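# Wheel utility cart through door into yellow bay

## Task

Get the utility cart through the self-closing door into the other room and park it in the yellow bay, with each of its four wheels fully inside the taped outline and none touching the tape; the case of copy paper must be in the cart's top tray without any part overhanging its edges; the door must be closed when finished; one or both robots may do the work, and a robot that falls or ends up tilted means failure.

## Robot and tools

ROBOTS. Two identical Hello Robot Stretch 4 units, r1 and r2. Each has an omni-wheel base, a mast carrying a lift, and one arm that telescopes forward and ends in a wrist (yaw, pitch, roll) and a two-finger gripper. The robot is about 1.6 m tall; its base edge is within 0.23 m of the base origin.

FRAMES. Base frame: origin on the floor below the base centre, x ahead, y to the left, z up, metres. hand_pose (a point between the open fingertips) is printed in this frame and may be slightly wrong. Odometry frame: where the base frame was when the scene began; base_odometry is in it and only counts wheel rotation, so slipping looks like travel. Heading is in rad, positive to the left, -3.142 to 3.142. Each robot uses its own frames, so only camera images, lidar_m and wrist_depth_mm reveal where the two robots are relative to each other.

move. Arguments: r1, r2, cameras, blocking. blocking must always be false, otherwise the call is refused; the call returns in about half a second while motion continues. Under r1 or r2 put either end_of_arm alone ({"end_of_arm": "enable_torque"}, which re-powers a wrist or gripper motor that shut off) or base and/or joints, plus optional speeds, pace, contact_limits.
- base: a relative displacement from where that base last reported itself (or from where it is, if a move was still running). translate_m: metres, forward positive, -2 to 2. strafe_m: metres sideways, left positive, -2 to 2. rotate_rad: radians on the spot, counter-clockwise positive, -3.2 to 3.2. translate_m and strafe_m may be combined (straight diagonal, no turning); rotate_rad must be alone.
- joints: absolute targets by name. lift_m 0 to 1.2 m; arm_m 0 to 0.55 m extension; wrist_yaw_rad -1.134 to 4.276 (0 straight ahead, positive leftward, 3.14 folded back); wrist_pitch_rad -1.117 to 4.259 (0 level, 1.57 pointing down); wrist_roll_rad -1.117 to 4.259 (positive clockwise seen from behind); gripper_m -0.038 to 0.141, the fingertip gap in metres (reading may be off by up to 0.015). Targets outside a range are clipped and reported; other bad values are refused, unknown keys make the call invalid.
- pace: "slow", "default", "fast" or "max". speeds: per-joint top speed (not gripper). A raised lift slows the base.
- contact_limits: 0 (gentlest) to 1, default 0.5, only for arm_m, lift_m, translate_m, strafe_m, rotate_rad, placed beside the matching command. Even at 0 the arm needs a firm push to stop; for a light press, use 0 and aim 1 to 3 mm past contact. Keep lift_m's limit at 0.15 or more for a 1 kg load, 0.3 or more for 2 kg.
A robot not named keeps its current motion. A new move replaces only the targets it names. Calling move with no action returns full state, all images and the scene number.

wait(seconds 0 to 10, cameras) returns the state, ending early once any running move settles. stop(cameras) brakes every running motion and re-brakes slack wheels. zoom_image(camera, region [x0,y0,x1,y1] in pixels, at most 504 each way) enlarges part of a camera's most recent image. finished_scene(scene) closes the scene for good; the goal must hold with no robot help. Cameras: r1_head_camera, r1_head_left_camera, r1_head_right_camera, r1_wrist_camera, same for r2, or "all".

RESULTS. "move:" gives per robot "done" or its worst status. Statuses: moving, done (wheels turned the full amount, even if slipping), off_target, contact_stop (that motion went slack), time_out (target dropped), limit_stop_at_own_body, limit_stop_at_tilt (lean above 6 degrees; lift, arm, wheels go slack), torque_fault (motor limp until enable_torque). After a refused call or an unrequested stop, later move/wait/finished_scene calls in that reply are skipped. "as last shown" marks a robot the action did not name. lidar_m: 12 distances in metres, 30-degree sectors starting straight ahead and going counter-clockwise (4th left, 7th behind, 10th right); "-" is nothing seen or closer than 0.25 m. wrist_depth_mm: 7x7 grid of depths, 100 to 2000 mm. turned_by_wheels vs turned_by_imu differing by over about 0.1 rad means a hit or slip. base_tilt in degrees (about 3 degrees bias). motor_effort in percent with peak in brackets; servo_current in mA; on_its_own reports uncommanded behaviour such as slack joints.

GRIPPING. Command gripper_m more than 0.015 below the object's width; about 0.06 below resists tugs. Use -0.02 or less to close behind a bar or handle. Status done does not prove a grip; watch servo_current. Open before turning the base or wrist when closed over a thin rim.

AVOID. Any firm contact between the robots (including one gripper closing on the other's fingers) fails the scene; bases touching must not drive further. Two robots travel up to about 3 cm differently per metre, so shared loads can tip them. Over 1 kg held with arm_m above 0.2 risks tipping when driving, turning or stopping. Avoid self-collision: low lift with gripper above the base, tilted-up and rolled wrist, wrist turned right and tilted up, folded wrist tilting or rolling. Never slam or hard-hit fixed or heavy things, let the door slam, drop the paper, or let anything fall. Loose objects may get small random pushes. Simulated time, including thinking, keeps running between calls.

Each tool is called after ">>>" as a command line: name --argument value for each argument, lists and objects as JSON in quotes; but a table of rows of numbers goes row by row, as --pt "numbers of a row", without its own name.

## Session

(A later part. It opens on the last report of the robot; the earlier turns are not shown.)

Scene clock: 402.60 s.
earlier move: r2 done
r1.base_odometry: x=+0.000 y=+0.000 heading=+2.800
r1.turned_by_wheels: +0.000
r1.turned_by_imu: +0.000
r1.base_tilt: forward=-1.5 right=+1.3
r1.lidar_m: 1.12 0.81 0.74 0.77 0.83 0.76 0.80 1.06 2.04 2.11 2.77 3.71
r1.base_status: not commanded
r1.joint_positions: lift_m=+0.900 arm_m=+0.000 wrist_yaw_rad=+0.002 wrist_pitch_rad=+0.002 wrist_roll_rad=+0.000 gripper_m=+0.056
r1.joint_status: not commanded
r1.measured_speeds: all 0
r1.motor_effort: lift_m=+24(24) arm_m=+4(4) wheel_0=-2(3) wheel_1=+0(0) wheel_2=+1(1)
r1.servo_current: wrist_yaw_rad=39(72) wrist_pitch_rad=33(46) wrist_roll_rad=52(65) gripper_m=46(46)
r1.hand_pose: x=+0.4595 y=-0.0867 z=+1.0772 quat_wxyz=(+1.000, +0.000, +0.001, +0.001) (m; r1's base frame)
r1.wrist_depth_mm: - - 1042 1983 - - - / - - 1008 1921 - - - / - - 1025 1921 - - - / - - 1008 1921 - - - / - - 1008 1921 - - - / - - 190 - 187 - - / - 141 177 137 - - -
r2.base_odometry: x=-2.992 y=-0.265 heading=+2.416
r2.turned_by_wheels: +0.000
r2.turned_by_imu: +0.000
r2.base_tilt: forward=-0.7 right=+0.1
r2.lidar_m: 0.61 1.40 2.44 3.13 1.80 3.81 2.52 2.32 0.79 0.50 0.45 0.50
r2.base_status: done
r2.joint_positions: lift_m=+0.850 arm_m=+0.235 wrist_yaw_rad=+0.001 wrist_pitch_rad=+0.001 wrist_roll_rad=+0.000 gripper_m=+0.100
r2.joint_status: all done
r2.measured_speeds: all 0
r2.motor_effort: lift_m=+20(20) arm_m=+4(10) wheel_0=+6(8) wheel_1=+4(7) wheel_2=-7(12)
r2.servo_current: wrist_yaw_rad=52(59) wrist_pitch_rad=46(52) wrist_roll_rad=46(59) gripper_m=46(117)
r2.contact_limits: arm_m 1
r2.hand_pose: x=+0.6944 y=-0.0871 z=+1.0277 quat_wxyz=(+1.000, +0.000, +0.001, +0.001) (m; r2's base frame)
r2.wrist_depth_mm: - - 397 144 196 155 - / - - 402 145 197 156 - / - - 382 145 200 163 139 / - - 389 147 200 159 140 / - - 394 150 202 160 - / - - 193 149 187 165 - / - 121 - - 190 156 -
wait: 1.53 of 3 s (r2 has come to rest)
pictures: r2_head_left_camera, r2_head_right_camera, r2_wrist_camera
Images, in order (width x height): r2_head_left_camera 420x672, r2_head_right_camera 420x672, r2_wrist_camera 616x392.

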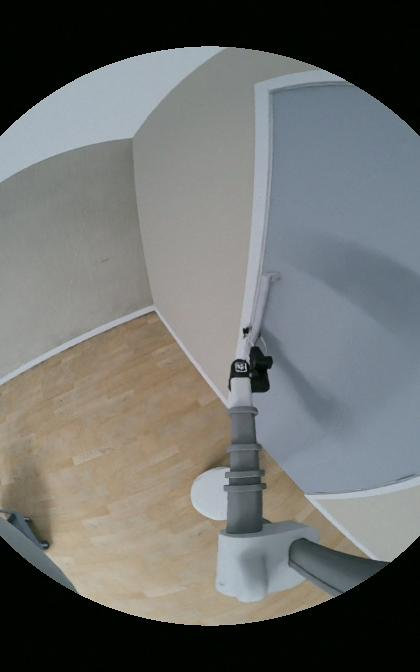

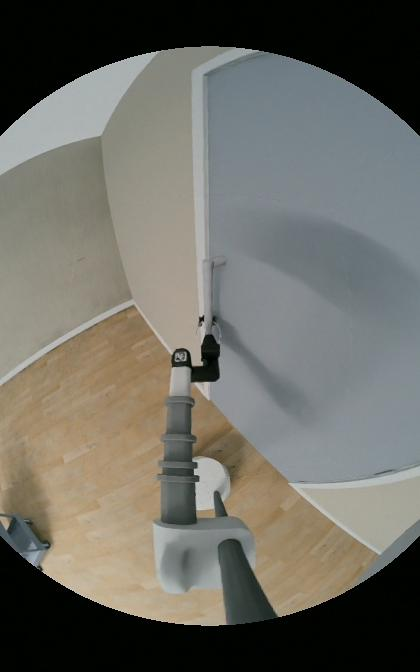

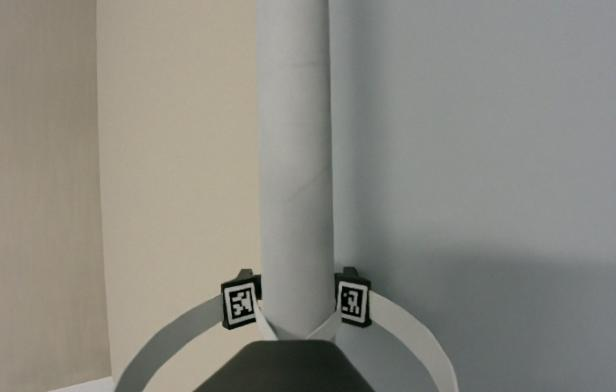

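>>> move --blocking false --r2 '{"joints":{"arm_m":0.0},"pace":"slow"}'

>>> wait --seconds 4 --cameras '["r2_wrist_camera"]'

>>> move --blocking false --r2 '{"base":{"translate_m":-0.9,"strafe_m":-0.68},"joints":{"gripper_m":0.08},"contact_limits":{"translate_m":0.2}}'

>>> wait --seconds 6 --cameras '["r2_head_left_camera"]'

>>> move --blocking false --r2 '{"base":{"rotate_rad":0.8}}'

>>> wait --seconds 3 --cameras '["r2_head_left_camera","r2_head_right_camera"]'

Scene clock: 419.07 s.
move: r2 moving
r1: as last shown
r1.base_tilt: forward=-1.6 right=+1.3
r1.lidar_m: 1.16 0.81 0.73 0.76 0.83 0.77 0.80 1.08 2.03 2.09 2.79 3.72
r1.motor_effort: lift_m=+24(24) arm_m=+3(4) wheel_0=-2(3) wheel_1=+0(0) wheel_2=+0(1)
r1.servo_current: wrist_yaw_rad=46(65) wrist_pitch_rad=39(46) wrist_roll_rad=59(78) gripper_m=39(46)
r1.wrist_depth_mm: - - 1025 1983 - - - / - - 1025 1983 - - - / - - 1042 1921 - - - / - - 1008 1863 - - - / - - 991 1921 - - - / - - 190 - 187 - - / - 140 177 137 - - -
r2.base_odometry: x=-2.992 y=-0.265 heading=+2.416
r2.turned_by_wheels: +0.000
r2.turned_by_imu: +0.001
r2.base_tilt: forward=-0.7 right=+0.1
r2.lidar_m: 0.60 1.40 2.43 3.11 1.82 3.84 2.52 2.33 0.83 0.54 0.48 0.50
r2.base_status: not commanded
r2.joint_positions: lift_m=+0.850 arm_m=+0.222 wrist_yaw_rad=+0.001 wrist_pitch_rad=+0.001 wrist_roll_rad=+0.000 gripper_m=+0.100
r2.joint_status: arm_m moving
r2.measured_speeds: translate_m=+0.000 strafe_m=+0.000 rotate_rad=+0.000 lift_m=+0.000 arm_m=-0.049 wrist_yaw_rad=+0.000 wrist_pitch_rad=+0.000 wrist_roll_rad=+0.000
r2.motor_effort: lift_m=+20(20) arm_m=-4(9) wheel_0=+6(6) wheel_1=+4(4) wheel_2=-7(8)
r2.servo_current: wrist_yaw_rad=52(52) wrist_pitch_rad=39(46) wrist_roll_rad=39(59) gripper_m=52(59)
r2.hand_pose: x=+0.6818 y=-0.0871 z=+1.0277 quat_wxyz=(+1.000, +0.000, +0.001, +0.001) (m; r2's base frame)
r2.wrist_depth_mm: - - 397 154 205 162 - / - - 402 154 207 163 - / - 1756 407 156 209 165 146 / - - 410 157 212 170 - / - - 392 158 212 167 147 / - - 191 158 191 167 - / - 141 - - 207 - -
pictures: none

Scene clock: 422.20 s.
earlier move: r2 done
r1.base_odometry: x=+0.000 y=+0.000 heading=+2.800
r1.turned_by_wheels: +0.000
r1.turned_by_imu: +0.000
r1.base_tilt: forward=-1.6 right=+1.3
r1.lidar_m: 1.15 0.81 0.75 0.77 0.81 0.76 0.80 1.07 2.02 2.10 2.76 3.72
r1.base_status: not commanded
r1.joint_positions: lift_m=+0.900 arm_m=+0.000 wrist_yaw_rad=+0.002 wrist_pitch_rad=+0.002 wrist_roll_rad=+0.000 gripper_m=+0.056
r1.joint_status: not commanded
r1.measured_speeds: all 0
r1.motor_effort: lift_m=+24(24) arm_m=+3(4) wheel_0=-3(3) wheel_1=+0(0) wheel_2=+0(1)
r1.servo_current: wrist_yaw_rad=52(78) wrist_pitch_rad=39(52) wrist_roll_rad=39(78) gripper_m=39(52)
r1.hand_pose: x=+0.4595 y=-0.0867 z=+1.0772 quat_wxyz=(+1.000, +0.000, +0.001, +0.001) (m; r1's base frame)
r1.wrist_depth_mm: - - 1025 1983 - - - / - - 1008 1921 - - - / - - 1025 1863 - - - / - - 1042 1921 - - - / - - 1008 1921 - - - / - - 190 1983 187 - - / - 141 177 137 - - -
r2.base_odometry: x=-2.992 y=-0.265 heading=+2.416
r2.turned_by_wheels: +0.000
r2.turned_by_imu: +0.000
r2.base_tilt: forward=-0.7 right=+0.1
r2.lidar_m: 0.60 1.40 2.44 3.11 1.81 3.83 2.52 2.31 0.79 0.53 0.49 0.49
r2.base_status: not commanded
r2.joint_positions: lift_m=+0.850 arm_m=+0.000 wrist_yaw_rad=+0.002 wrist_pitch_rad=+0.001 wrist_roll_rad=+0.000 gripper_m=+0.100
r2.joint_status: all done
r2.measured_speeds: all 0
r2.motor_effort: lift_m=+20(20) arm_m=-7(12) wheel_0=+5(7) wheel_1=+4(5) wheel_2=-5(8)
r2.servo_current: wrist_yaw_rad=52(59) wrist_pitch_rad=39(46) wrist_roll_rad=52(59) gripper_m=46(59)
r2.hand_pose: x=+0.4597 y=-0.0869 z=+1.0277 quat_wxyz=(+1.000, +0.000, +0.001, +0.001) (m; r2's base frame)
r2.wrist_depth_mm: - - - 377 370 294 255 / - - - 379 364 296 255 / - - - 379 362 297 257 / - - - 382 366 301 259 / - - - 384 359 303 262 / - - 189 384 193 293 262 / - - - - 362 297 263
wait: 3.13 of 4 s (r2 has come to rest)
pictures: r2_wrist_camera
Images, in order (width x height): r2_wrist_camera 616x392.

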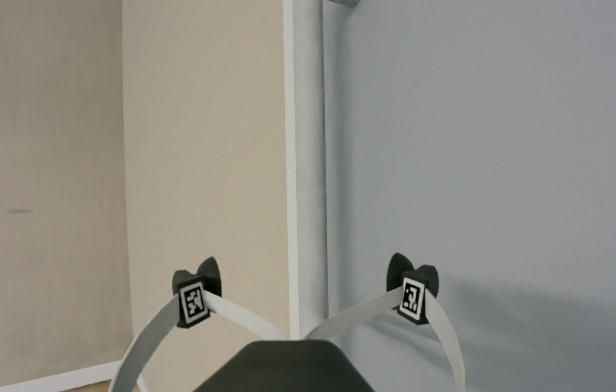

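Scene clock: 422.70 s.
move: r2 moving
r1: as last shown
r1.lidar_m: 1.15 0.80 0.74 0.77 0.82 0.76 0.79 1.08 2.05 2.10 2.80 3.69
r1.motor_effort: lift_m=+24(24) arm_m=+3(4) wheel_0=-3(3) wheel_1=+0(0) wheel_2=+1(1)
r1.servo_current: wrist_yaw_rad=59(59) wrist_pitch_rad=46(46) wrist_roll_rad=46(59) gripper_m=46(46)
r1.wrist_depth_mm: - - 1025 1983 - - - / - - 1025 1983 - - - / - - 1025 1863 - - - / - - 1008 1921 - - - / - - 1008 1983 - - - / - - 190 1983 187 - - / - 140 178 137 - - -
r2.base_odometry: x=-2.958 y=-0.267 heading=+2.416
r2.turned_by_wheels: +0.000
r2.turned_by_imu: +0.000
r2.base_tilt: forward=-0.7 right=+0.0
r2.lidar_m: 0.63 1.42 2.49 3.18 1.79 3.73 2.46 2.30 0.80 0.51 0.47 0.50
r2.base_status: translate_m moving; strafe_m moving
r2.joint_positions: lift_m=+0.850 arm_m=+0.000 wrist_yaw_rad=+0.002 wrist_pitch_rad=+0.001 wrist_roll_rad=+0.000 gripper_m=+0.085
r2.joint_status: gripper_m moving
r2.measured_speeds: translate_m=-0.104 strafe_m=-0.080 rotate_rad=-0.006 lift_m=+0.000 arm_m=+0.000 wrist_yaw_rad=+0.000 wrist_pitch_rad=+0.000 wrist_roll_rad=+0.000
r2.motor_effort: lift_m=+20(20) arm_m=-8(8) wheel_0=+1(10) wheel_1=-10(12) wheel_2=+10(11)
r2.servo_current: wrist_yaw_rad=59(59) wrist_pitch_rad=39(46) wrist_roll_rad=59(59) gripper_m=98(104)
r2.contact_limits: translate_m 0.2
r2.hand_pose: x=+0.4597 y=-0.0869 z=+1.0277 quat_wxyz=(+1.000, +0.000, +0.001, +0.001) (m; r2's base frame)
r2.wrist_depth_mm: - - - 402 373 293 254 / - - - 407 364 297 255 / - - - 407 364 298 258 / - - - 410 370 301 259 / - - - 407 355 304 260 / - - 191 410 188 296 260 / - - - - 362 296 262
pictures: none

Scene clock: 427.37 s.
earlier move: r2 done
r1.base_odometry: x=+0.000 y=+0.000 heading=+2.800
r1.turned_by_wheels: +0.000
r1.turned_by_imu: +0.000
r1.base_tilt: forward=-1.6 right=+1.3
r1.lidar_m: 1.15 0.80 0.75 0.78 0.82 0.75 0.81 1.07 2.03 2.10 2.77 3.70
r1.base_status: not commanded
r1.joint_positions: lift_m=+0.900 arm_m=+0.000 wrist_yaw_rad=+0.002 wrist_pitch_rad=+0.002 wrist_roll_rad=+0.000 gripper_m=+0.056
r1.joint_status: not commanded
r1.measured_speeds: all 0
r1.motor_effort: lift_m=+24(24) arm_m=+4(4) wheel_0=-3(3) wheel_1=+0(1) wheel_2=+1(1)
r1.servo_current: wrist_yaw_rad=59(78) wrist_pitch_rad=39(52) wrist_roll_rad=46(65) gripper_m=46(52)
r1.hand_pose: x=+0.4595 y=-0.0867 z=+1.0772 quat_wxyz=(+1.000, +0.000, +0.001, +0.001) (m; r1's base frame)
r1.wrist_depth_mm: - - 1008 1863 - - - / - - 1042 1921 - - - / - - 1025 1863 - - - / - - 1025 1863 - - - / - - 1008 - - - - / - - 190 - 187 - - / - 140 177 137 - - -
r2.base_odometry: x=-1.867 y=-0.353 heading=+2.416
r2.turned_by_wheels: +0.000
r2.turned_by_imu: -0.001
r2.base_tilt: forward=-0.6 right=+0.1
r2.lidar_m: 0.62 1.36 3.56 2.12 2.42 1.99 1.34 1.22 0.74 0.50 0.47 0.48
r2.base_status: done
r2.joint_positions: lift_m=+0.850 arm_m=+0.000 wrist_yaw_rad=+0.002 wrist_pitch_rad=+0.001 wrist_roll_rad=+0.000 gripper_m=+0.080
r2.joint_status: all done
r2.measured_speeds: all 0
r2.motor_effort: lift_m=+20(20) arm_m=-7(8) wheel_0=+3(10) wheel_1=-2(13) wheel_2=+2(12)
r2.servo_current: wrist_yaw_rad=46(65) wrist_pitch_rad=33(46) wrist_roll_rad=39(65) gripper_m=52(104)
r2.contact_limits: translate_m 0.2
r2.hand_pose: x=+0.4597 y=-0.0869 z=+1.0277 quat_wxyz=(+1.000, +0.000, +0.001, +0.001) (m; r2's base frame)
r2.wrist_depth_mm: - - - - - - - / - - - - - - - / - - - - - - - / - - - - - - - / - - - - - - - / - - 188 - 186 - - / - - - - - - -
wait: 4.67 of 6 s (r2 has come to rest)
pictures: r2_head_left_camera
Images, in order (width x height): r2_head_left_camera 420x672.

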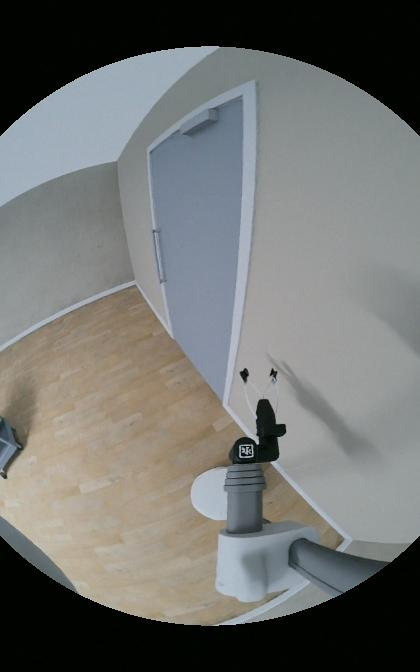

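Scene clock: 427.87 s.
move: r2 moving
r1: as last shown
r1.lidar_m: 1.15 0.81 0.75 0.77 0.80 0.76 0.80 1.08 2.03 2.11 2.78 3.73
r1.motor_effort: lift_m=+24(24) arm_m=+4(4) wheel_0=-3(3) wheel_1=+0(0) wheel_2=+1(1)
r1.servo_current: wrist_yaw_rad=59(59) wrist_pitch_rad=39(52) wrist_roll_rad=65(65) gripper_m=46(46)
r1.wrist_depth_mm: - - 1008 1983 - - - / - - 1008 1983 - - - / - - 1025 1983 - - - / - - 1025 1921 - - - / - - 1008 1983 - - - / - - 191 1921 187 - - / - 140 178 137 - - -
r2.base_odometry: x=-1.867 y=-0.353 heading=+2.668
r2.turned_by_wheels: +0.252
r2.turned_by_imu: +0.244
r2.base_tilt: forward=-0.7 right=+0.1
r2.lidar_m: 0.80 3.53 3.87 2.11 3.15 1.56 1.24 1.22 0.60 0.47 0.45 0.50
r2.base_status: rotate_rad moving
r2.joint_positions: lift_m=+0.850 arm_m=+0.000 wrist_yaw_rad=+0.002 wrist_pitch_rad=+0.001 wrist_roll_rad=+0.000 gripper_m=+0.080
r2.joint_status: not commanded
r2.measured_speeds: translate_m=+0.001 strafe_m=+0.000 rotate_rad=+0.971 lift_m=+0.000 arm_m=+0.000 wrist_yaw_rad=+0.000 wrist_pitch_rad=+0.000 wrist_roll_rad=+0.000
r2.motor_effort: lift_m=+20(20) arm_m=-7(7) wheel_0=-6(11) wheel_1=-9(10) wheel_2=-11(11)
r2.servo_current: wrist_yaw_rad=46(52) wrist_pitch_rad=39(46) wrist_roll_rad=46(52) gripper_m=52(59)
r2.hand_pose: x=+0.4597 y=-0.0869 z=+1.0277 quat_wxyz=(+1.000, +0.000, +0.001, +0.001) (m; r2's base frame)
r2.wrist_depth_mm: - - - - - - - / - - - - - - - / - - - - - - - / - - - - - - - / - - - - 508 - - / - - 194 - 185 - - / - - - - - - -
pictures: none

Scene clock: 428.93 s.
earlier move: r2 done
r1.base_odometry: x=+0.000 y=+0.000 heading=+2.800
r1.turned_by_wheels: +0.000
r1.turned_by_imu: +0.000
r1.base_tilt: forward=-1.6 right=+1.3
r1.lidar_m: 1.13 0.80 0.73 0.77 0.83 0.75 0.80 1.07 2.03 2.10 2.78 3.70
r1.base_status: not commanded
r1.joint_positions: lift_m=+0.900 arm_m=+0.000 wrist_yaw_rad=+0.002 wrist_pitch_rad=+0.002 wrist_roll_rad=+0.000 gripper_m=+0.056
r1.joint_status: not commanded
r1.measured_speeds: all 0
r1.motor_effort: lift_m=+24(24) arm_m=+3(4) wheel_0=-2(3) wheel_1=+0(1) wheel_2=+1(1)
r1.servo_current: wrist_yaw_rad=33(65) wrist_pitch_rad=39(52) wrist_roll_rad=46(65) gripper_m=46(46)
r1.hand_pose: x=+0.4595 y=-0.0867 z=+1.0772 quat_wxyz=(+1.000, +0.000, +0.001, +0.001) (m; r1's base frame)
r1.wrist_depth_mm: - - 1025 1983 - - - / - - 1008 - - - - / - - 1008 1983 - - - / - - 1025 1921 - - - / - - 1008 1983 - - - / - - 190 1983 187 - - / - 140 177 137 - - -
r2.base_odometry: x=-1.867 y=-0.353 heading=-3.067
r2.turned_by_wheels: +0.548
r2.turned_by_imu: +0.534
r2.base_tilt: forward=-0.6 right=+0.1
r2.lidar_m: 3.53 2.47 2.14 3.00 1.54 1.24 1.15 0.60 0.46 0.46 0.52 0.84
r2.base_status: done
r2.joint_positions: lift_m=+0.850 arm_m=+0.000 wrist_yaw_rad=+0.002 wrist_pitch_rad=+0.001 wrist_roll_rad=+0.000 gripper_m=+0.080
r2.joint_status: not commanded
r2.measured_speeds: all 0
r2.motor_effort: lift_m=+20(20) arm_m=-7(8) wheel_0=-1(11) wheel_1=-3(10) wheel_2=-4(12)
r2.servo_current: wrist_yaw_rad=59(59) wrist_pitch_rad=39(46) wrist_roll_rad=39(65) gripper_m=59(65)
r2.hand_pose: x=+0.4597 y=-0.0869 z=+1.0277 quat_wxyz=(+1.000, +0.000, +0.001, +0.001) (m; r2's base frame)
r2.wrist_depth_mm: - - - - - - - / - - - - - - - / - - - - - - - / - - - - - - - / - - - - - - - / - - 194 - 193 - - / - - - - - - -
wait: 1.07 of 3 s (r2 has come to rest)
pictures: r2_head_left_camera, r2_head_right_camera
Images, in order (width x height): r2_head_left_camera 420x672, r2_head_right_camera 420x672.

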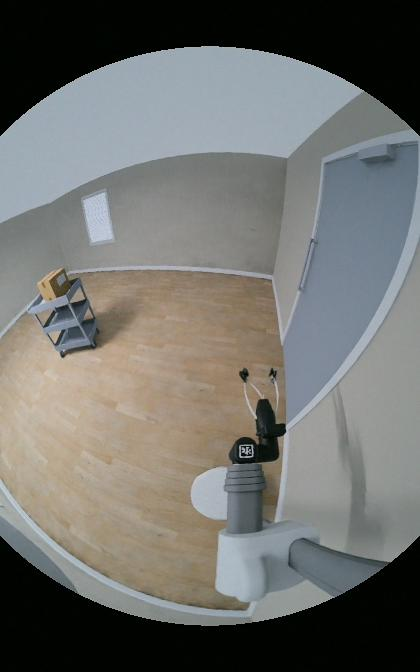

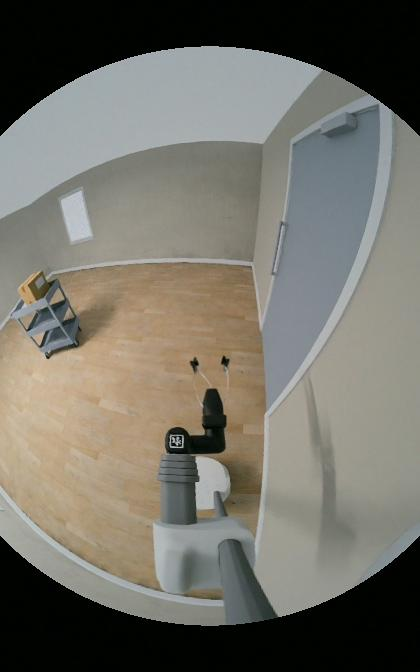

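>>> move --blocking false --r2 '{"base":{"translate_m":-0.55,"strafe_m":0.22}}' --r1 '{"base":{"rotate_rad":0.0},"joints":{"wrist_yaw_rad":3.19,"gripper_m":0.05,"lift_m":0.8}}'

>>> wait --seconds 5 --cameras '["r1_head_left_camera","r1_head_camera"]'

>>> wait --seconds 2 --cameras '["r2_head_left_camera","r2_head_right_camera"]'

Scene clock: 439.30 s.
move: r1 moving; r2 moving
r1.base_odometry: x=+0.000 y=+0.000 heading=+2.800
r1.turned_by_wheels: +0.000
r1.turned_by_imu: +0.000
r1.base_tilt: forward=-1.6 right=+1.3
r1.lidar_m: 1.14 0.79 0.76 0.78 0.81 0.76 0.82 1.08 2.00 2.08 2.77 3.72
r1.base_status: done
r1.joint_positions: lift_m=+0.862 arm_m=+0.000 wrist_yaw_rad=+0.587 wrist_pitch_rad=+0.002 wrist_roll_rad=+0.000 gripper_m=+0.050
r1.joint_status: lift_m moving; wrist_yaw_rad moving; gripper_m moving
r1.measured_speeds: translate_m=+0.000 strafe_m=+0.000 rotate_rad=+0.000 lift_m=-0.146 arm_m=+0.000 wrist_yaw_rad=+1.816 wrist_pitch_rad=+0.000 wrist_roll_rad=+0.000
r1.motor_effort: lift_m=+10(25) arm_m=+4(4) wheel_0=+0(1) wheel_1=+0(1) wheel_2=+0(1)
r1.servo_current: wrist_yaw_rad=78(104) wrist_pitch_rad=33(46) wrist_roll_rad=65(65) gripper_m=46(72)
r1.hand_pose: x=+0.4595 y=+0.0868 z=+1.0401 quat_wxyz=(+0.957, +0.000, +0.001, +0.289) (m; r1's base frame)
r1.wrist_depth_mm: - - - - 991 - 1661 / - - - - 991 - 1618 / - - - - 1008 - 1618 / - - - - 991 - 1618 / - - - - 991 - 1618 / - - 191 - 190 - 1661 / - 137 - 137 158 - 1618
r2.base_odometry: x=-1.835 y=-0.363 heading=-3.068
r2.turned_by_wheels: +0.000
r2.turned_by_imu: +0.000
r2.base_tilt: forward=-0.7 right=+0.1
r2.lidar_m: 3.56 2.43 2.14 2.92 1.51 1.19 1.19 0.60 0.47 0.46 0.52 0.85
r2.base_status: translate_m moving; strafe_m moving
r2.joint_positions: lift_m=+0.850 arm_m=+0.000 wrist_yaw_rad=+0.002 wrist_pitch_rad=+0.001 wrist_roll_rad=+0.000 gripper_m=+0.080
r2.joint_status: not commanded
r2.measured_speeds: translate_m=-0.123 strafe_m=+0.049 rotate_rad=+0.006 lift_m=+0.000 arm_m=+0.000 wrist_yaw_rad=+0.000 wrist_pitch_rad=+0.000 wrist_roll_rad=+0.000
r2.motor_effort: lift_m=+20(20) arm_m=-7(7) wheel_0=-13(13) wheel_1=-6(8) wheel_2=+12(12)
r2.servo_current: wrist_yaw_rad=46(59) wrist_pitch_rad=39(46) wrist_roll_rad=39(59) gripper_m=46(59)
r2.hand_pose: x=+0.4597 y=-0.0869 z=+1.0277 quat_wxyz=(+1.000, +0.000, +0.001, +0.001) (m; r2's base frame)
r2.wrist_depth_mm: - - - - - - - / - - - - - - - / - - - - - - - / - - - - - - - / - - - - - - - / - - 195 - 193 - - / - - - - - - -
pictures: none

Scene clock: 441.20 s.
earlier move: r1 done; r2 moving
r1.base_odometry: x=+0.000 y=+0.000 heading=+2.800
r1.turned_by_wheels: +0.000
r1.turned_by_imu: +0.000
r1.base_tilt: forward=-1.6 right=+1.3
r1.lidar_m: 1.15 0.79 0.74 0.78 0.83 0.76 0.81 1.08 2.02 2.10 2.78 3.68
r1.base_status: done
r1.joint_positions: lift_m=+0.800 arm_m=+0.000 wrist_yaw_rad=+3.187 wrist_pitch_rad=+0.002 wrist_roll_rad=+0.000 gripper_m=+0.050
r1.joint_status: all done
r1.measured_speeds: all 0
r1.motor_effort: lift_m=+12(25) arm_m=+4(4) wheel_0=+0(1) wheel_1=+0(1) wheel_2=+0(1)
r1.servo_current: wrist_yaw_rad=65(124) wrist_pitch_rad=39(52) wrist_roll_rad=59(78) gripper_m=46(72)
r1.hand_pose: x=-0.1212 y=+0.0741 z=+0.9781 quat_wxyz=(-0.023, -0.001, +0.000, +1.000) (m; r1's base frame)
r1.wrist_depth_mm: - 133 133 - - - - / - 117 133 - - - - / - 115 141 - - - - / 108 135 187 - - - - / 207 - - - - - - / 213 - 193 - 190 - - / 213 137 - 137 - - -
r2.base_odometry: x=-1.363 y=-0.513 heading=-3.068
r2.turned_by_wheels: +0.000
r2.turned_by_imu: +0.000
r2.base_tilt: forward=-0.7 right=+0.0
r2.lidar_m: 4.03 2.33 2.49 1.74 0.91 0.71 0.71 0.72 0.59 0.56 0.66 0.99
r2.base_status: translate_m moving; strafe_m moving
r2.joint_positions: lift_m=+0.850 arm_m=+0.000 wrist_yaw_rad=+0.002 wrist_pitch_rad=+0.001 wrist_roll_rad=+0.000 gripper_m=+0.080
r2.joint_status: not commanded
r2.measured_speeds: translate_m=-0.175 strafe_m=+0.069 rotate_rad=+0.001 lift_m=+0.000 arm_m=+0.000 wrist_yaw_rad=+0.000 wrist_pitch_rad=+0.000 wrist_roll_rad=+0.000
r2.motor_effort: lift_m=+20(20) arm_m=-7(8) wheel_0=-4(13) wheel_1=-4(8) wheel_2=+4(14)
r2.servo_current: wrist_yaw_rad=26(59) wrist_pitch_rad=39(46) wrist_roll_rad=46(59) gripper_m=46(59)
r2.hand_pose: x=+0.4597 y=-0.0869 z=+1.0277 quat_wxyz=(+1.000, +0.000, +0.001, +0.001) (m; r2's base frame)
r2.wrist_depth_mm: - - - - - - - / - - - - - - - / - - - - - - - / - - - - - - - / - - - - - - - / - - 194 - 192 - - / - - - - - - -
wait: 1.90 of 5 s (r1 has come to rest)
pictures: r1_head_camera, r1_head_left_camera
Images, in order (width x height): r1_head_camera 420x560, r1_head_left_camera 420x672.

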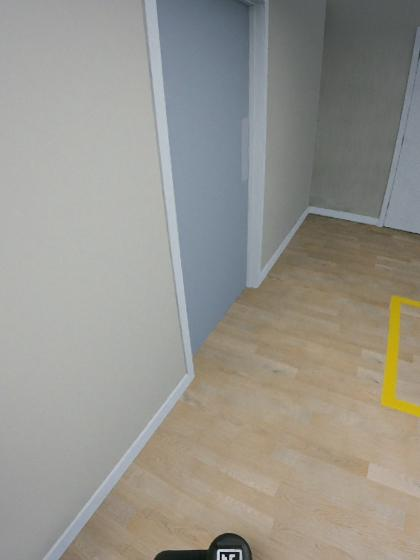

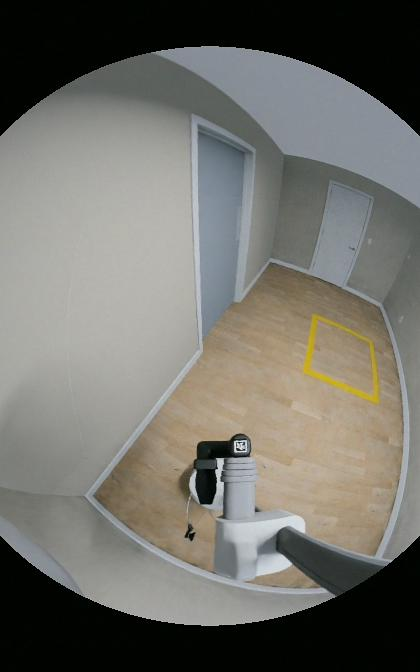

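Scene clock: 442.17 s.
earlier move: r2 done
r1.base_odometry: x=+0.000 y=+0.000 heading=+2.800
r1.turned_by_wheels: +0.000
r1.turned_by_imu: +0.000
r1.base_tilt: forward=-1.6 right=+1.3
r1.lidar_m: 1.12 0.80 0.75 0.78 0.82 0.77 0.81 1.09 2.04 2.09 2.77 3.71
r1.base_status: done
r1.joint_positions: lift_m=+0.800 arm_m=+0.000 wrist_yaw_rad=+3.187 wrist_pitch_rad=+0.002 wrist_roll_rad=+0.000 gripper_m=+0.050
r1.joint_status: all done
r1.measured_speeds: all 0
r1.motor_effort: lift_m=+12(25) arm_m=+4(4) wheel_0=+0(1) wheel_1=+0(1) wheel_2=+0(1)
r1.servo_current: wrist_yaw_rad=46(124) wrist_pitch_rad=39(52) wrist_roll_rad=39(78) gripper_m=39(72)
r1.hand_pose: x=-0.1212 y=+0.0741 z=+0.9781 quat_wxyz=(-0.023, -0.001, +0.000, +1.000) (m; r1's base frame)
r1.wrist_depth_mm: - 134 133 - - - - / - 117 134 - - - - / - 115 140 - - - - / 108 134 187 - - - - / 208 - - - - - - / 214 - 193 - 190 - - / 213 137 - 137 - - -
r2.base_odometry: x=-1.303 y=-0.532 heading=-3.068
r2.turned_by_wheels: +0.000
r2.turned_by_imu: +0.000
r2.base_tilt: forward=-0.6 right=+0.1
r2.lidar_m: 4.09 2.39 2.54 1.59 0.81 0.64 0.64 0.73 0.61 0.59 0.65 1.06
r2.base_status: done
r2.joint_positions: lift_m=+0.850 arm_m=+0.000 wrist_yaw_rad=+0.002 wrist_pitch_rad=+0.001 wrist_roll_rad=+0.000 gripper_m=+0.080
r2.joint_status: not commanded
r2.measured_speeds: all 0
r2.motor_effort: lift_m=+20(20) arm_m=-7(8) wheel_0=-3(13) wheel_1=-5(8) wheel_2=+4(14)
r2.servo_current: wrist_yaw_rad=39(59) wrist_pitch_rad=39(46) wrist_roll_rad=59(59) gripper_m=65(65)
r2.hand_pose: x=+0.4597 y=-0.0869 z=+1.0277 quat_wxyz=(+1.000, +0.000, +0.001, +0.001) (m; r2's base frame)
r2.wrist_depth_mm: - - - - - - - / - - - - - - - / - - - - - - - / - - - - - - - / - - - - - - - / - - 193 - 191 - - / - - - - - - -
wait: 0.97 of 2 s (r2 has come to rest)
pictures: r2_head_left_camera, r2_head_right_camera
Images, in order (width x height): r2_head_left_camera 420x672, r2_head_right_camera 420x672.

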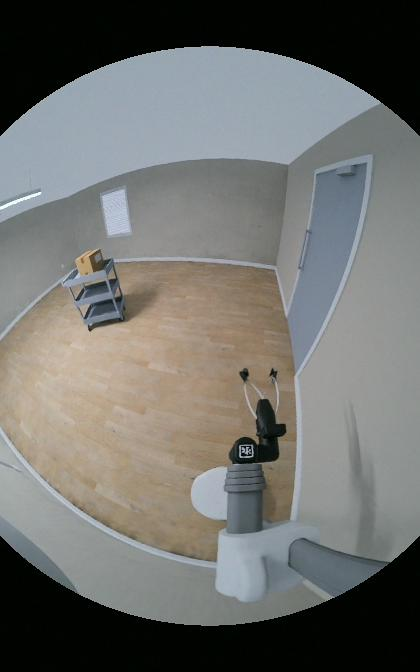

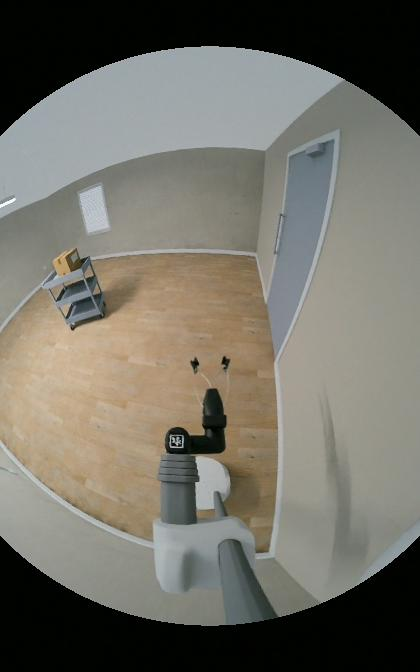

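>>> move --blocking false --r1 '{"base":{"translate_m":1.5,"strafe_m":-0.75}}' --r2 '{"base":{"strafe_m":0.06}}'

>>> wait --seconds 2 --cameras '[]'

>>> wait --seconds 7 --cameras '[]'

>>> move --blocking false --r1 '{"base":{"rotate_rad":1.1}}'

>>> wait --seconds 3 --cameras '["r1_head_left_camera","r1_head_camera"]'

Scene clock: 458.03 s.
move: r1 moving; r2 moving
r1.base_odometry: x=-0.024 y=+0.025 heading=+2.800
r1.turned_by_wheels: +0.000
r1.turned_by_imu: +0.000
r1.base_tilt: forward=-1.6 right=+1.2
r1.lidar_m: 1.15 0.79 0.73 0.78 0.85 0.78 0.85 1.13 2.04 2.11 2.79 3.74
r1.base_status: translate_m moving; strafe_m moving
r1.joint_positions: lift_m=+0.800 arm_m=+0.000 wrist_yaw_rad=+3.187 wrist_pitch_rad=+0.002 wrist_roll_rad=+0.000 gripper_m=+0.050
r1.joint_status: not commanded
r1.measured_speeds: translate_m=+0.121 strafe_m=-0.060 rotate_rad=-0.002 lift_m=+0.000 arm_m=+0.000 wrist_yaw_rad=+0.000 wrist_pitch_rad=+0.000 wrist_roll_rad=+0.000
r1.motor_effort: lift_m=+12(13) arm_m=+4(4) wheel_0=+8(9) wheel_1=+5(6) wheel_2=-9(9)
r1.servo_current: wrist_yaw_rad=52(59) wrist_pitch_rad=39(46) wrist_roll_rad=59(65) gripper_m=39(52)
r1.hand_pose: x=-0.1212 y=+0.0741 z=+0.9781 quat_wxyz=(-0.023, -0.001, +0.000, +1.000) (m; r1's base frame)
r1.wrist_depth_mm: - 133 134 - - - - / - 117 133 - - - - / - 115 141 - - - - / 108 135 186 - - - - / 208 - - - - - - / 213 - 192 - 189 - - / 213 137 - 137 - - -
r2.base_odometry: x=-1.300 y=-0.567 heading=-3.068
r2.turned_by_wheels: +0.000
r2.turned_by_imu: +0.001
r2.base_tilt: forward=-0.7 right=+0.0
r2.lidar_m: 4.08 2.33 2.51 1.59 0.79 0.63 0.65 0.71 0.62 0.62 0.71 1.13
r2.base_status: strafe_m moving
r2.joint_positions: lift_m=+0.850 arm_m=+0.000 wrist_yaw_rad=+0.002 wrist_pitch_rad=+0.001 wrist_roll_rad=+0.000 gripper_m=+0.080
r2.joint_status: not commanded
r2.measured_speeds: translate_m=+0.000 strafe_m=+0.129 rotate_rad=-0.002 lift_m=+0.000 arm_m=+0.000 wrist_yaw_rad=+0.000 wrist_pitch_rad=+0.000 wrist_roll_rad=+0.000
r2.motor_effort: lift_m=+20(20) arm_m=-7(7) wheel_0=-8(12) wheel_1=+8(11) wheel_2=+0(2)
r2.servo_current: wrist_yaw_rad=46(52) wrist_pitch_rad=33(46) wrist_roll_rad=52(52) gripper_m=59(59)
r2.hand_pose: x=+0.4597 y=-0.0869 z=+1.0277 quat_wxyz=(+1.000, +0.000, +0.001, +0.001) (m; r2's base frame)
r2.wrist_depth_mm: - - - - - - - / - - - - - - - / - - - - - - - / - - - - - - - / - - - - - - - / - - 195 - 192 - - / - - - - - - -
pictures: none

Scene clock: 458.73 s.
earlier move: r1 moving; r2 done
r1.base_odometry: x=-0.139 y=+0.144 heading=+2.800
r1.turned_by_wheels: +0.000
r1.turned_by_imu: +0.000
r1.base_tilt: forward=-1.6 right=+1.2
r1.lidar_m: 1.11 0.81 0.75 0.78 1.02 0.98 0.99 1.35 2.03 2.08 2.81 3.71
r1.base_status: translate_m moving; strafe_m moving
r1.joint_positions: lift_m=+0.800 arm_m=+0.000 wrist_yaw_rad=+3.187 wrist_pitch_rad=+0.002 wrist_roll_rad=+0.000 gripper_m=+0.050
r1.joint_status: not commanded
r1.measured_speeds: translate_m=+0.268 strafe_m=-0.134 rotate_rad=+0.000 lift_m=+0.000 arm_m=+0.000 wrist_yaw_rad=+0.000 wrist_pitch_rad=+0.000 wrist_roll_rad=+0.000
r1.motor_effort: lift_m=+13(13) arm_m=+4(4) wheel_0=+4(11) wheel_1=+3(6) wheel_2=-4(10)
r1.servo_current: wrist_yaw_rad=46(72) wrist_pitch_rad=46(46) wrist_roll_rad=52(65) gripper_m=46(52)
r1.hand_pose: x=-0.1212 y=+0.0741 z=+0.9781 quat_wxyz=(-0.023, -0.001, +0.000, +1.000) (m; r1's base frame)
r1.wrist_depth_mm: - 133 133 - - - - / - 117 134 - - - - / - 115 141 - - - - / 108 135 187 - - - - / 208 - - - - - - / 214 - 193 - 189 - - / 213 137 - 137 - - -
r2.base_odometry: x=-1.299 y=-0.591 heading=-3.068
r2.turned_by_wheels: +0.000
r2.turned_by_imu: +0.000
r2.base_tilt: forward=-0.7 right=+0.1
r2.lidar_m: 4.11 2.36 2.50 1.60 0.80 0.65 0.62 0.71 0.66 0.64 0.71 1.16
r2.base_status: done
r2.joint_positions: lift_m=+0.850 arm_m=+0.000 wrist_yaw_rad=+0.002 wrist_pitch_rad=+0.001 wrist_roll_rad=+0.000 gripper_m=+0.080
r2.joint_status: not commanded
r2.measured_speeds: all 0
r2.motor_effort: lift_m=+20(20) arm_m=-7(7) wheel_0=-3(12) wheel_1=+2(11) wheel_2=+0(2)
r2.servo_current: wrist_yaw_rad=59(59) wrist_pitch_rad=39(52) wrist_roll_rad=46(52) gripper_m=59(59)
r2.hand_pose: x=+0.4597 y=-0.0869 z=+1.0277 quat_wxyz=(+1.000, +0.000, +0.001, +0.001) (m; r2's base frame)
r2.wrist_depth_mm: - - - - - - - / - - - - - - - / - - - - - - - / - - - - - - - / - - - - - - - / - - 195 - 192 - - / - - - - - - -
wait: 0.70 of 2 s (r2 has come to rest)
pictures: none
No camera images: "cameras" was empty.

Scene clock: 464.50 s.
earlier move: r1 done
r1.base_odometry: x=-1.162 y=+1.209 heading=+2.800
r1.turned_by_wheels: +0.000
r1.turned_by_imu: -0.003
r1.base_tilt: forward=-1.6 right=+1.3
r1.lidar_m: 1.14 0.85 0.80 0.83 1.01 2.43 2.50 2.17 2.06 2.10 2.39 2.25
r1.base_status: done
r1.joint_positions: lift_m=+0.800 arm_m=+0.000 wrist_yaw_rad=+3.187 wrist_pitch_rad=+0.002 wrist_roll_rad=+0.000 gripper_m=+0.050
r1.joint_status: not commanded
r1.measured_speeds: all 0
r1.motor_effort: lift_m=+13(13) arm_m=+4(4) wheel_0=+2(11) wheel_1=+2(6) wheel_2=+0(10)
r1.servo_current: wrist_yaw_rad=59(78) wrist_pitch_rad=46(52) wrist_roll_rad=33(72) gripper_m=39(52)
r1.hand_pose: x=-0.1212 y=+0.0741 z=+0.9781 quat_wxyz=(-0.023, -0.001, +0.000, +1.000) (m; r1's base frame)
r1.wrist_depth_mm: - 134 133 - - - - / - 115 133 - - - - / - 116 152 - - - - / 109 135 192 - - - - / 209 - - - - - - / 225 - 195 - 190 - - / 223 - - 166 - - -
r2.base_odometry: x=-1.299 y=-0.591 heading=-3.068
r2.turned_by_wheels: +0.000
r2.turned_by_imu: +0.001
r2.base_tilt: forward=-0.6 right=+0.0
r2.lidar_m: 4.12 2.35 2.51 1.57 0.78 0.63 0.62 0.70 0.65 0.64 0.73 1.14
r2.base_status: done
r2.joint_positions: lift_m=+0.850 arm_m=+0.000 wrist_yaw_rad=+0.002 wrist_pitch_rad=+0.001 wrist_roll_rad=+0.000 gripper_m=+0.080
r2.joint_status: not commanded
r2.measured_speeds: all 0
r2.motor_effort: lift_m=+20(20) arm_m=-7(8) wheel_0=-3(12) wheel_1=+1(11) wheel_2=+0(2)
r2.servo_current: wrist_yaw_rad=39(59) wrist_pitch_rad=46(52) wrist_roll_rad=39(59) gripper_m=59(65)
r2.hand_pose: x=+0.4597 y=-0.0869 z=+1.0277 quat_wxyz=(+1.000, +0.000, +0.001, +0.001) (m; r2's base frame)
r2.wrist_depth_mm: - - - - - - - / - - - - - - - / - - - - - - - / - - - - - - - / - - - - - - - / - - 195 - 193 - - / - - - - - - -
wait: 5.77 of 7 s (r1 has come to rest)
pictures: none
No camera images: "cameras" was empty.

Scene clock: 465.00 s.
move: r1 moving
r1.base_odometry: x=-1.162 y=+1.209 heading=+3.052
r1.turned_by_wheels: +0.252
r1.turned_by_imu: +0.253
r1.base_tilt: forward=-1.6 right=+1.3
r1.lidar_m: 0.88 0.82 0.79 0.91 1.39 2.43 2.47 2.06 2.06 2.30 2.25 1.70
r1.base_status: rotate_rad moving
r1.joint_positions: lift_m=+0.800 arm_m=+0.000 wrist_yaw_rad=+3.187 wrist_pitch_rad=+0.002 wrist_roll_rad=+0.000 gripper_m=+0.050
r1.joint_status: not commanded
r1.measured_speeds: translate_m=-0.002 strafe_m=+0.002 rotate_rad=+0.972 lift_m=+0.000 arm_m=+0.000 wrist_yaw_rad=+0.000 wrist_pitch_rad=+0.000 wrist_roll_rad=+0.000
r1.motor_effort: lift_m=+13(13) arm_m=+4(4) wheel_0=-6(8) wheel_1=-8(8) wheel_2=-8(8)
r1.servo_current: wrist_yaw_rad=52(59) wrist_pitch_rad=46(46) wrist_roll_rad=72(72) gripper_m=39(52)
r1.hand_pose: x=-0.1212 y=+0.0741 z=+0.9781 quat_wxyz=(-0.023, -0.001, +0.000, +1.000) (m; r1's base frame)
r1.wrist_depth_mm: - 134 137 - - - - / - 116 134 - - - - / - 117 150 - - - - / 110 135 195 - - - - / 210 - - - - - - / 216 - 195 - 190 - - / 215 - - 165 - - -
r2: as last shown
r2.turned_by_imu: +0.000
r2.base_tilt: forward=-0.7 right=+0.0
r2.lidar_m: 4.11 2.33 2.54 1.60 0.81 0.63 0.63 0.71 0.66 0.65 0.73 1.14
r2.motor_effort: lift_m=+20(20) arm_m=-7(7) wheel_0=-3(3) wheel_1=+2(2) wheel_2=+0(0)
r2.servo_current: wrist_yaw_rad=39(59) wrist_pitch_rad=39(46) wrist_roll_rad=46(59) gripper_m=46(59)
pictures: none

Scene clock: 466.27 s.
earlier move: r1 done
r1.base_odometry: x=-1.162 y=+1.209 heading=-2.384
r1.turned_by_wheels: +0.847
r1.turned_by_imu: +0.852
r1.base_tilt: forward=-1.6 right=+1.3
r1.lidar_m: 0.81 0.86 1.04 2.45 2.54 2.12 2.02 2.14 2.34 2.26 1.09 0.82
r1.base_status: done
r1.joint_positions: lift_m=+0.800 arm_m=+0.000 wrist_yaw_rad=+3.187 wrist_pitch_rad=+0.002 wrist_roll_rad=+0.000 gripper_m=+0.050
r1.joint_status: not commanded
r1.measured_speeds: all 0
r1.motor_effort: lift_m=+13(13) arm_m=+1(4) wheel_0=-4(11) wheel_1=-1(9) wheel_2=+0(8)
r1.servo_current: wrist_yaw_rad=46(72) wrist_pitch_rad=39(52) wrist_roll_rad=33(72) gripper_m=46(52)
r1.hand_pose: x=-0.1212 y=+0.0741 z=+0.9781 quat_wxyz=(-0.023, -0.001, +0.000, +1.000) (m; r1's base frame)
r1.wrist_depth_mm: - 135 - - - - - / - 122 135 - - - - / - 125 159 - - - - / 108 135 211 - - - - / 213 - - - - - - / - - 195 - 191 - - / 220 - - 166 - - -
r2.base_odometry: x=-1.299 y=-0.591 heading=-3.068
r2.turned_by_wheels: +0.000
r2.turned_by_imu: +0.000
r2.base_tilt: forward=-0.7 right=+0.1
r2.lidar_m: 4.11 2.35 2.53 1.57 0.80 0.63 0.60 0.70 0.66 0.64 0.73 1.15
r2.base_status: not commanded
r2.joint_positions: lift_m=+0.850 arm_m=+0.000 wrist_yaw_rad=+0.002 wrist_pitch_rad=+0.001 wrist_roll_rad=+0.000 gripper_m=+0.080
r2.joint_status: not commanded
r2.measured_speeds: all 0
r2.motor_effort: lift_m=+20(20) arm_m=-7(8) wheel_0=-3(3) wheel_1=+2(2) wheel_2=+0(1)
r2.servo_current: wrist_yaw_rad=65(65) wrist_pitch_rad=46(46) wrist_roll_rad=52(59) gripper_m=52(59)
r2.hand_pose: x=+0.4597 y=-0.0869 z=+1.0277 quat_wxyz=(+1.000, +0.000, +0.001, +0.001) (m; r2's base frame)
r2.wrist_depth_mm: - - - - - - - / - - - - - - - / - - - - - - - / - - - - - - - / - - - - - - - / - - 195 - 193 - - / - - - - - - -
wait: 1.27 of 3 s (r1 has come to rest)
pictures: r1_head_camera, r1_head_left_camera
Images, in order (width x height): r1_head_camera 420x560, r1_head_left_camera 420x672.

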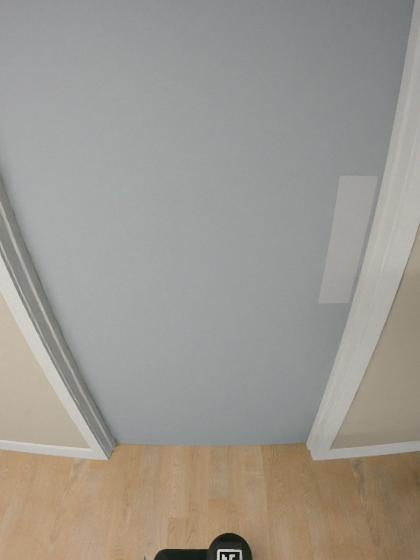

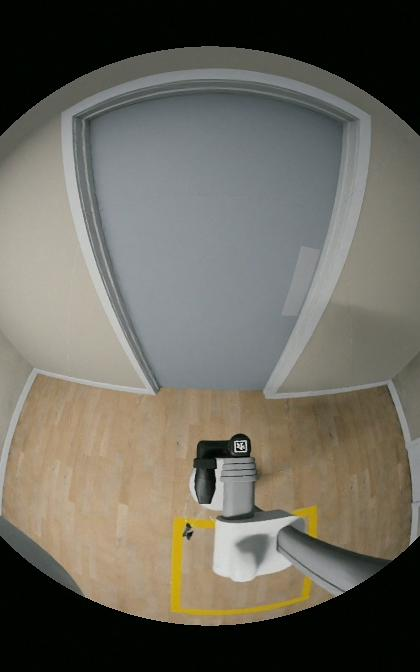

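>>> move --blocking false --r1 '{"base":{"translate_m":0.52,"strafe_m":-0.055}}'

>>> wait --seconds 4 --cameras '["r1_head_camera"]'

>>> move --blocking false --r1 '{"base":{"translate_m":0.4},"pace":"slow","contact_limits":{"translate_m":1.0}}'

>>> wait --seconds 5 --cameras '["r1_head_left_camera","r2_head_left_camera"]'

Scene clock: 475.07 s.
move: r1 moving
r1.base_odometry: x=-1.187 y=+1.190 heading=-2.383
r1.turned_by_wheels: +0.000
r1.turned_by_imu: +0.000
r1.base_tilt: forward=-1.6 right=+1.3
r1.lidar_m: 0.79 0.83 1.04 2.43 2.53 2.16 2.06 2.19 2.37 2.27 1.04 0.82
r1.base_status: translate_m moving; strafe_m moving
r1.joint_positions: lift_m=+0.800 arm_m=+0.000 wrist_yaw_rad=+3.187 wrist_pitch_rad=+0.002 wrist_roll_rad=+0.000 gripper_m=+0.050
r1.joint_status: not commanded
r1.measured_speeds: translate_m=+0.122 strafe_m=-0.012 rotate_rad=+0.000 lift_m=+0.000 arm_m=+0.000 wrist_yaw_rad=+0.000 wrist_pitch_rad=+0.000 wrist_roll_rad=+0.000
r1.motor_effort: lift_m=+13(13) arm_m=-3(4) wheel_0=+7(8) wheel_1=+7(7) wheel_2=-8(9)
r1.servo_current: wrist_yaw_rad=59(59) wrist_pitch_rad=46(46) wrist_roll_rad=46(65) gripper_m=46(46)
r1.hand_pose: x=-0.1212 y=+0.0741 z=+0.9781 quat_wxyz=(-0.023, -0.001, +0.000, +1.000) (m; r1's base frame)
r1.wrist_depth_mm: - 134 - - - - - / - 121 136 - - - - / - 124 156 - - - - / 108 136 208 - - - - / 213 - - - - - - / - - 195 - 191 - - / 219 - - 165 - - -
r2: as last shown
r2.base_tilt: forward=-0.7 right=+0.0
r2.lidar_m: 4.12 2.33 2.51 1.56 0.80 0.64 0.61 0.70 0.67 0.63 0.72 1.18
r2.motor_effort: lift_m=+20(20) arm_m=-7(7) wheel_0=-3(3) wheel_1=+2(2) wheel_2=+0(0)
r2.servo_current: wrist_yaw_rad=46(52) wrist_pitch_rad=39(39) wrist_roll_rad=52(52) gripper_m=59(59)
r2.wrist_depth_mm: - - - - - - - / - - - - - - - / - - - - - - - / - - - - - - - / - - - - - - - / - - 194 - 192 - - / - - - - - - -
pictures: none

Scene clock: 477.80 s.
earlier move: r1 done
r1.base_odometry: x=-1.577 y=+0.892 heading=-2.383
r1.turned_by_wheels: +0.000
r1.turned_by_imu: +0.000
r1.base_tilt: forward=-1.6 right=+1.3
r1.lidar_m: 0.29 0.30 0.43 0.90 2.61 2.66 2.56 2.65 2.31 0.98 0.42 0.30
r1.base_status: done
r1.joint_positions: lift_m=+0.800 arm_m=+0.000 wrist_yaw_rad=+3.187 wrist_pitch_rad=+0.002 wrist_roll_rad=+0.000 gripper_m=+0.050
r1.joint_status: not commanded
r1.measured_speeds: all 0
r1.motor_effort: lift_m=+13(13) arm_m=-3(4) wheel_0=+3(9) wheel_1=+1(8) wheel_2=+2(11)
r1.servo_current: wrist_yaw_rad=46(72) wrist_pitch_rad=46(52) wrist_roll_rad=46(65) gripper_m=46(52)
r1.hand_pose: x=-0.1212 y=+0.0741 z=+0.9781 quat_wxyz=(-0.023, -0.001, +0.000, +1.000) (m; r1's base frame)
r1.wrist_depth_mm: - 135 - - - - - / - 122 135 - - - - / - 124 160 - - - - / 108 135 213 - - - - / 214 - - - - - - / - - 195 - 190 - - / - - - 165 - - -
r2.base_odometry: x=-1.299 y=-0.591 heading=-3.068
r2.turned_by_wheels: +0.000
r2.turned_by_imu: +0.000
r2.base_tilt: forward=-0.7 right=+0.1
r2.lidar_m: 4.11 2.36 2.53 1.59 0.81 0.64 0.63 0.70 0.67 0.64 0.72 1.17
r2.base_status: not commanded
r2.joint_positions: lift_m=+0.850 arm_m=+0.000 wrist_yaw_rad=+0.002 wrist_pitch_rad=+0.001 wrist_roll_rad=+0.000 gripper_m=+0.080
r2.joint_status: not commanded
r2.measured_speeds: all 0
r2.motor_effort: lift_m=+20(20) arm_m=-7(8) wheel_0=-3(4) wheel_1=+2(2) wheel_2=+0(1)
r2.servo_current: wrist_yaw_rad=52(59) wrist_pitch_rad=46(46) wrist_roll_rad=46(65) gripper_m=52(65)
r2.hand_pose: x=+0.4597 y=-0.0869 z=+1.0277 quat_wxyz=(+1.000, +0.000, +0.001, +0.001) (m; r2's base frame)
r2.wrist_depth_mm: - - - - - - - / - - - - - - - / - - - - - - - / - - - - - - - / - - - - - - - / - - 195 - 192 - - / - - - - - - -
wait: 2.73 of 4 s (r1 has come to rest)
pictures: r1_head_camera
Images, in order (width x height): r1_head_camera 420x560.

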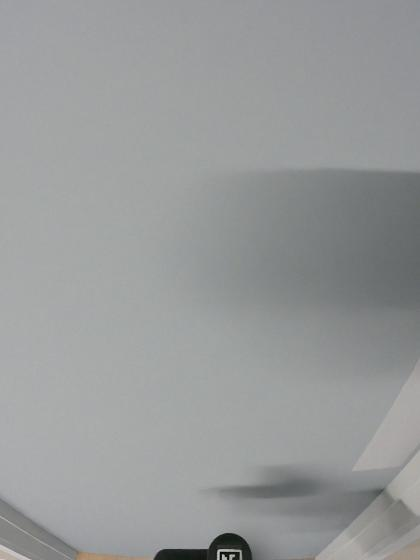

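Scene clock: 478.30 s.
move: r1 moving
r1.base_odometry: x=-1.586 y=+0.883 heading=-2.383
r1.turned_by_wheels: +0.000
r1.turned_by_imu: +0.000
r1.base_tilt: forward=-1.6 right=+1.3
r1.lidar_m: 0.28 0.29 0.42 0.90 2.59 2.68 2.57 2.69 2.32 0.91 0.41 0.30
r1.base_status: translate_m moving
r1.joint_positions: lift_m=+0.800 arm_m=+0.000 wrist_yaw_rad=+3.187 wrist_pitch_rad=+0.002 wrist_roll_rad=+0.000 gripper_m=+0.050
r1.joint_status: not commanded
r1.measured_speeds: translate_m=+0.049 strafe_m=+0.000 rotate_rad=+0.002 lift_m=+0.000 arm_m=+0.000 wrist_yaw_rad=+0.000 wrist_pitch_rad=+0.000 wrist_roll_rad=+0.000
r1.motor_effort: lift_m=+13(13) arm_m=-3(4) wheel_0=+4(7) wheel_1=+5(6) wheel_2=-7(7)
r1.servo_current: wrist_yaw_rad=46(72) wrist_pitch_rad=33(52) wrist_roll_rad=46(65) gripper_m=39(46)
r1.contact_limits: translate_m 1
r1.hand_pose: x=-0.1212 y=+0.0741 z=+0.9781 quat_wxyz=(-0.023, -0.001, +0.000, +1.000) (m; r1's base frame)
r1.wrist_depth_mm: - 135 - - - - - / - 122 135 - - - - / - 124 160 - - - - / 108 135 212 - - - - / 214 - - - - - - / - - 195 - 190 - - / - - - 165 - - -
r2: as last shown
r2.base_tilt: forward=-0.6 right=+0.1
r2.lidar_m: 4.11 2.32 2.55 1.58 0.82 0.64 0.63 0.71 0.66 0.63 0.70 1.14
r2.motor_effort: lift_m=+20(20) arm_m=-7(7) wheel_0=-3(3) wheel_1=+2(2) wheel_2=+0(0)
r2.servo_current: wrist_yaw_rad=46(59) wrist_pitch_rad=46(46) wrist_roll_rad=46(52) gripper_m=59(59)
r2.wrist_depth_mm: - - - - - - - / - - - - - - - / - - - - - - - / - - - - - - - / - - - - - - - / - - 193 - 192 - - / - - - - - - -
pictures: none

Scene clock: 483.10 s.
earlier move: r1 done
r1.base_odometry: x=-1.867 y=+0.617 heading=-2.383
r1.turned_by_wheels: +0.000
r1.turned_by_imu: +0.048
r1.base_tilt: forward=-1.9 right=+1.4
r1.lidar_m: 0.25 - 0.25 0.36 2.61 3.03 2.94 3.06 0.36 0.35 2.34 0.27
r1.base_status: done
r1.joint_positions: lift_m=+0.800 arm_m=+0.000 wrist_yaw_rad=+3.197 wrist_pitch_rad=+0.002 wrist_roll_rad=+0.000 gripper_m=+0.050
r1.joint_status: not commanded
r1.measured_speeds: all 0
r1.motor_effort: lift_m=+15(15) arm_m=+5(5) wheel_0=+3(23) wheel_1=+12(16) wheel_2=-14(19)
r1.servo_current: wrist_yaw_rad=65(78) wrist_pitch_rad=46(59) wrist_roll_rad=52(78) gripper_m=46(52)
r1.contact_limits: translate_m 1
r1.hand_pose: x=-0.1220 y=+0.0712 z=+0.9779 quat_wxyz=(-0.028, -0.001, +0.000, +1.000) (m; r1's base frame)
r1.wrist_depth_mm: - - 132 - - - - / - - 132 - - - - / - 115 133 - - - - / - 133 172 - - - - / 202 - - - - - - / 210 - 195 - 190 - - / 213 - - 165 - - -
r2.base_odometry: x=-1.299 y=-0.591 heading=-3.068
r2.turned_by_wheels: +0.000
r2.turned_by_imu: +0.001
r2.base_tilt: forward=-0.7 right=+0.1
r2.lidar_m: 2.06 2.34 2.51 1.58 0.80 0.62 0.62 0.72 0.65 0.63 0.73 1.15
r2.base_status: not commanded
r2.joint_positions: lift_m=+0.850 arm_m=+0.000 wrist_yaw_rad=+0.002 wrist_pitch_rad=+0.001 wrist_roll_rad=+0.000 gripper_m=+0.080
r2.joint_status: not commanded
r2.measured_speeds: all 0
r2.motor_effort: lift_m=+20(20) arm_m=-7(8) wheel_0=-3(4) wheel_1=+2(2) wheel_2=+0(1)
r2.servo_current: wrist_yaw_rad=39(65) wrist_pitch_rad=46(46) wrist_roll_rad=46(65) gripper_m=52(65)
r2.hand_pose: x=+0.4597 y=-0.0869 z=+1.0277 quat_wxyz=(+1.000, +0.000, +0.001, +0.001) (m; r2's base frame)
r2.wrist_depth_mm: - - - - - - - / - - - - - - - / - - - - - - - / - - - - - - - / - - - - - - - / - - 194 - 192 - - / - - - - - - -
wait: 4.80 of 5 s (r1 has come to rest)
pictures: r1_head_left_camera, r2_head_left_camera
Images, in order (width x height): r1_head_left_camera 420x672, r2_head_left_camera 420x672.

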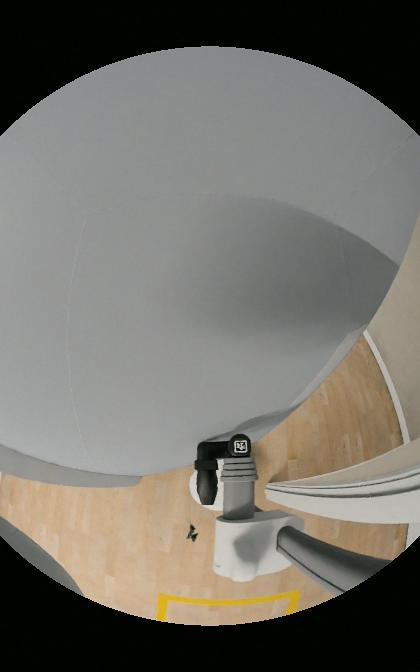

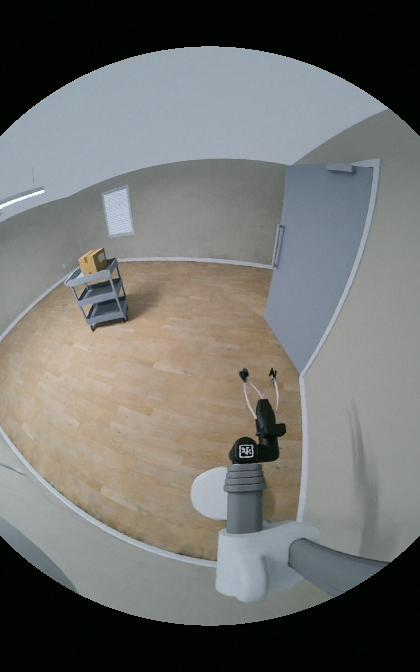

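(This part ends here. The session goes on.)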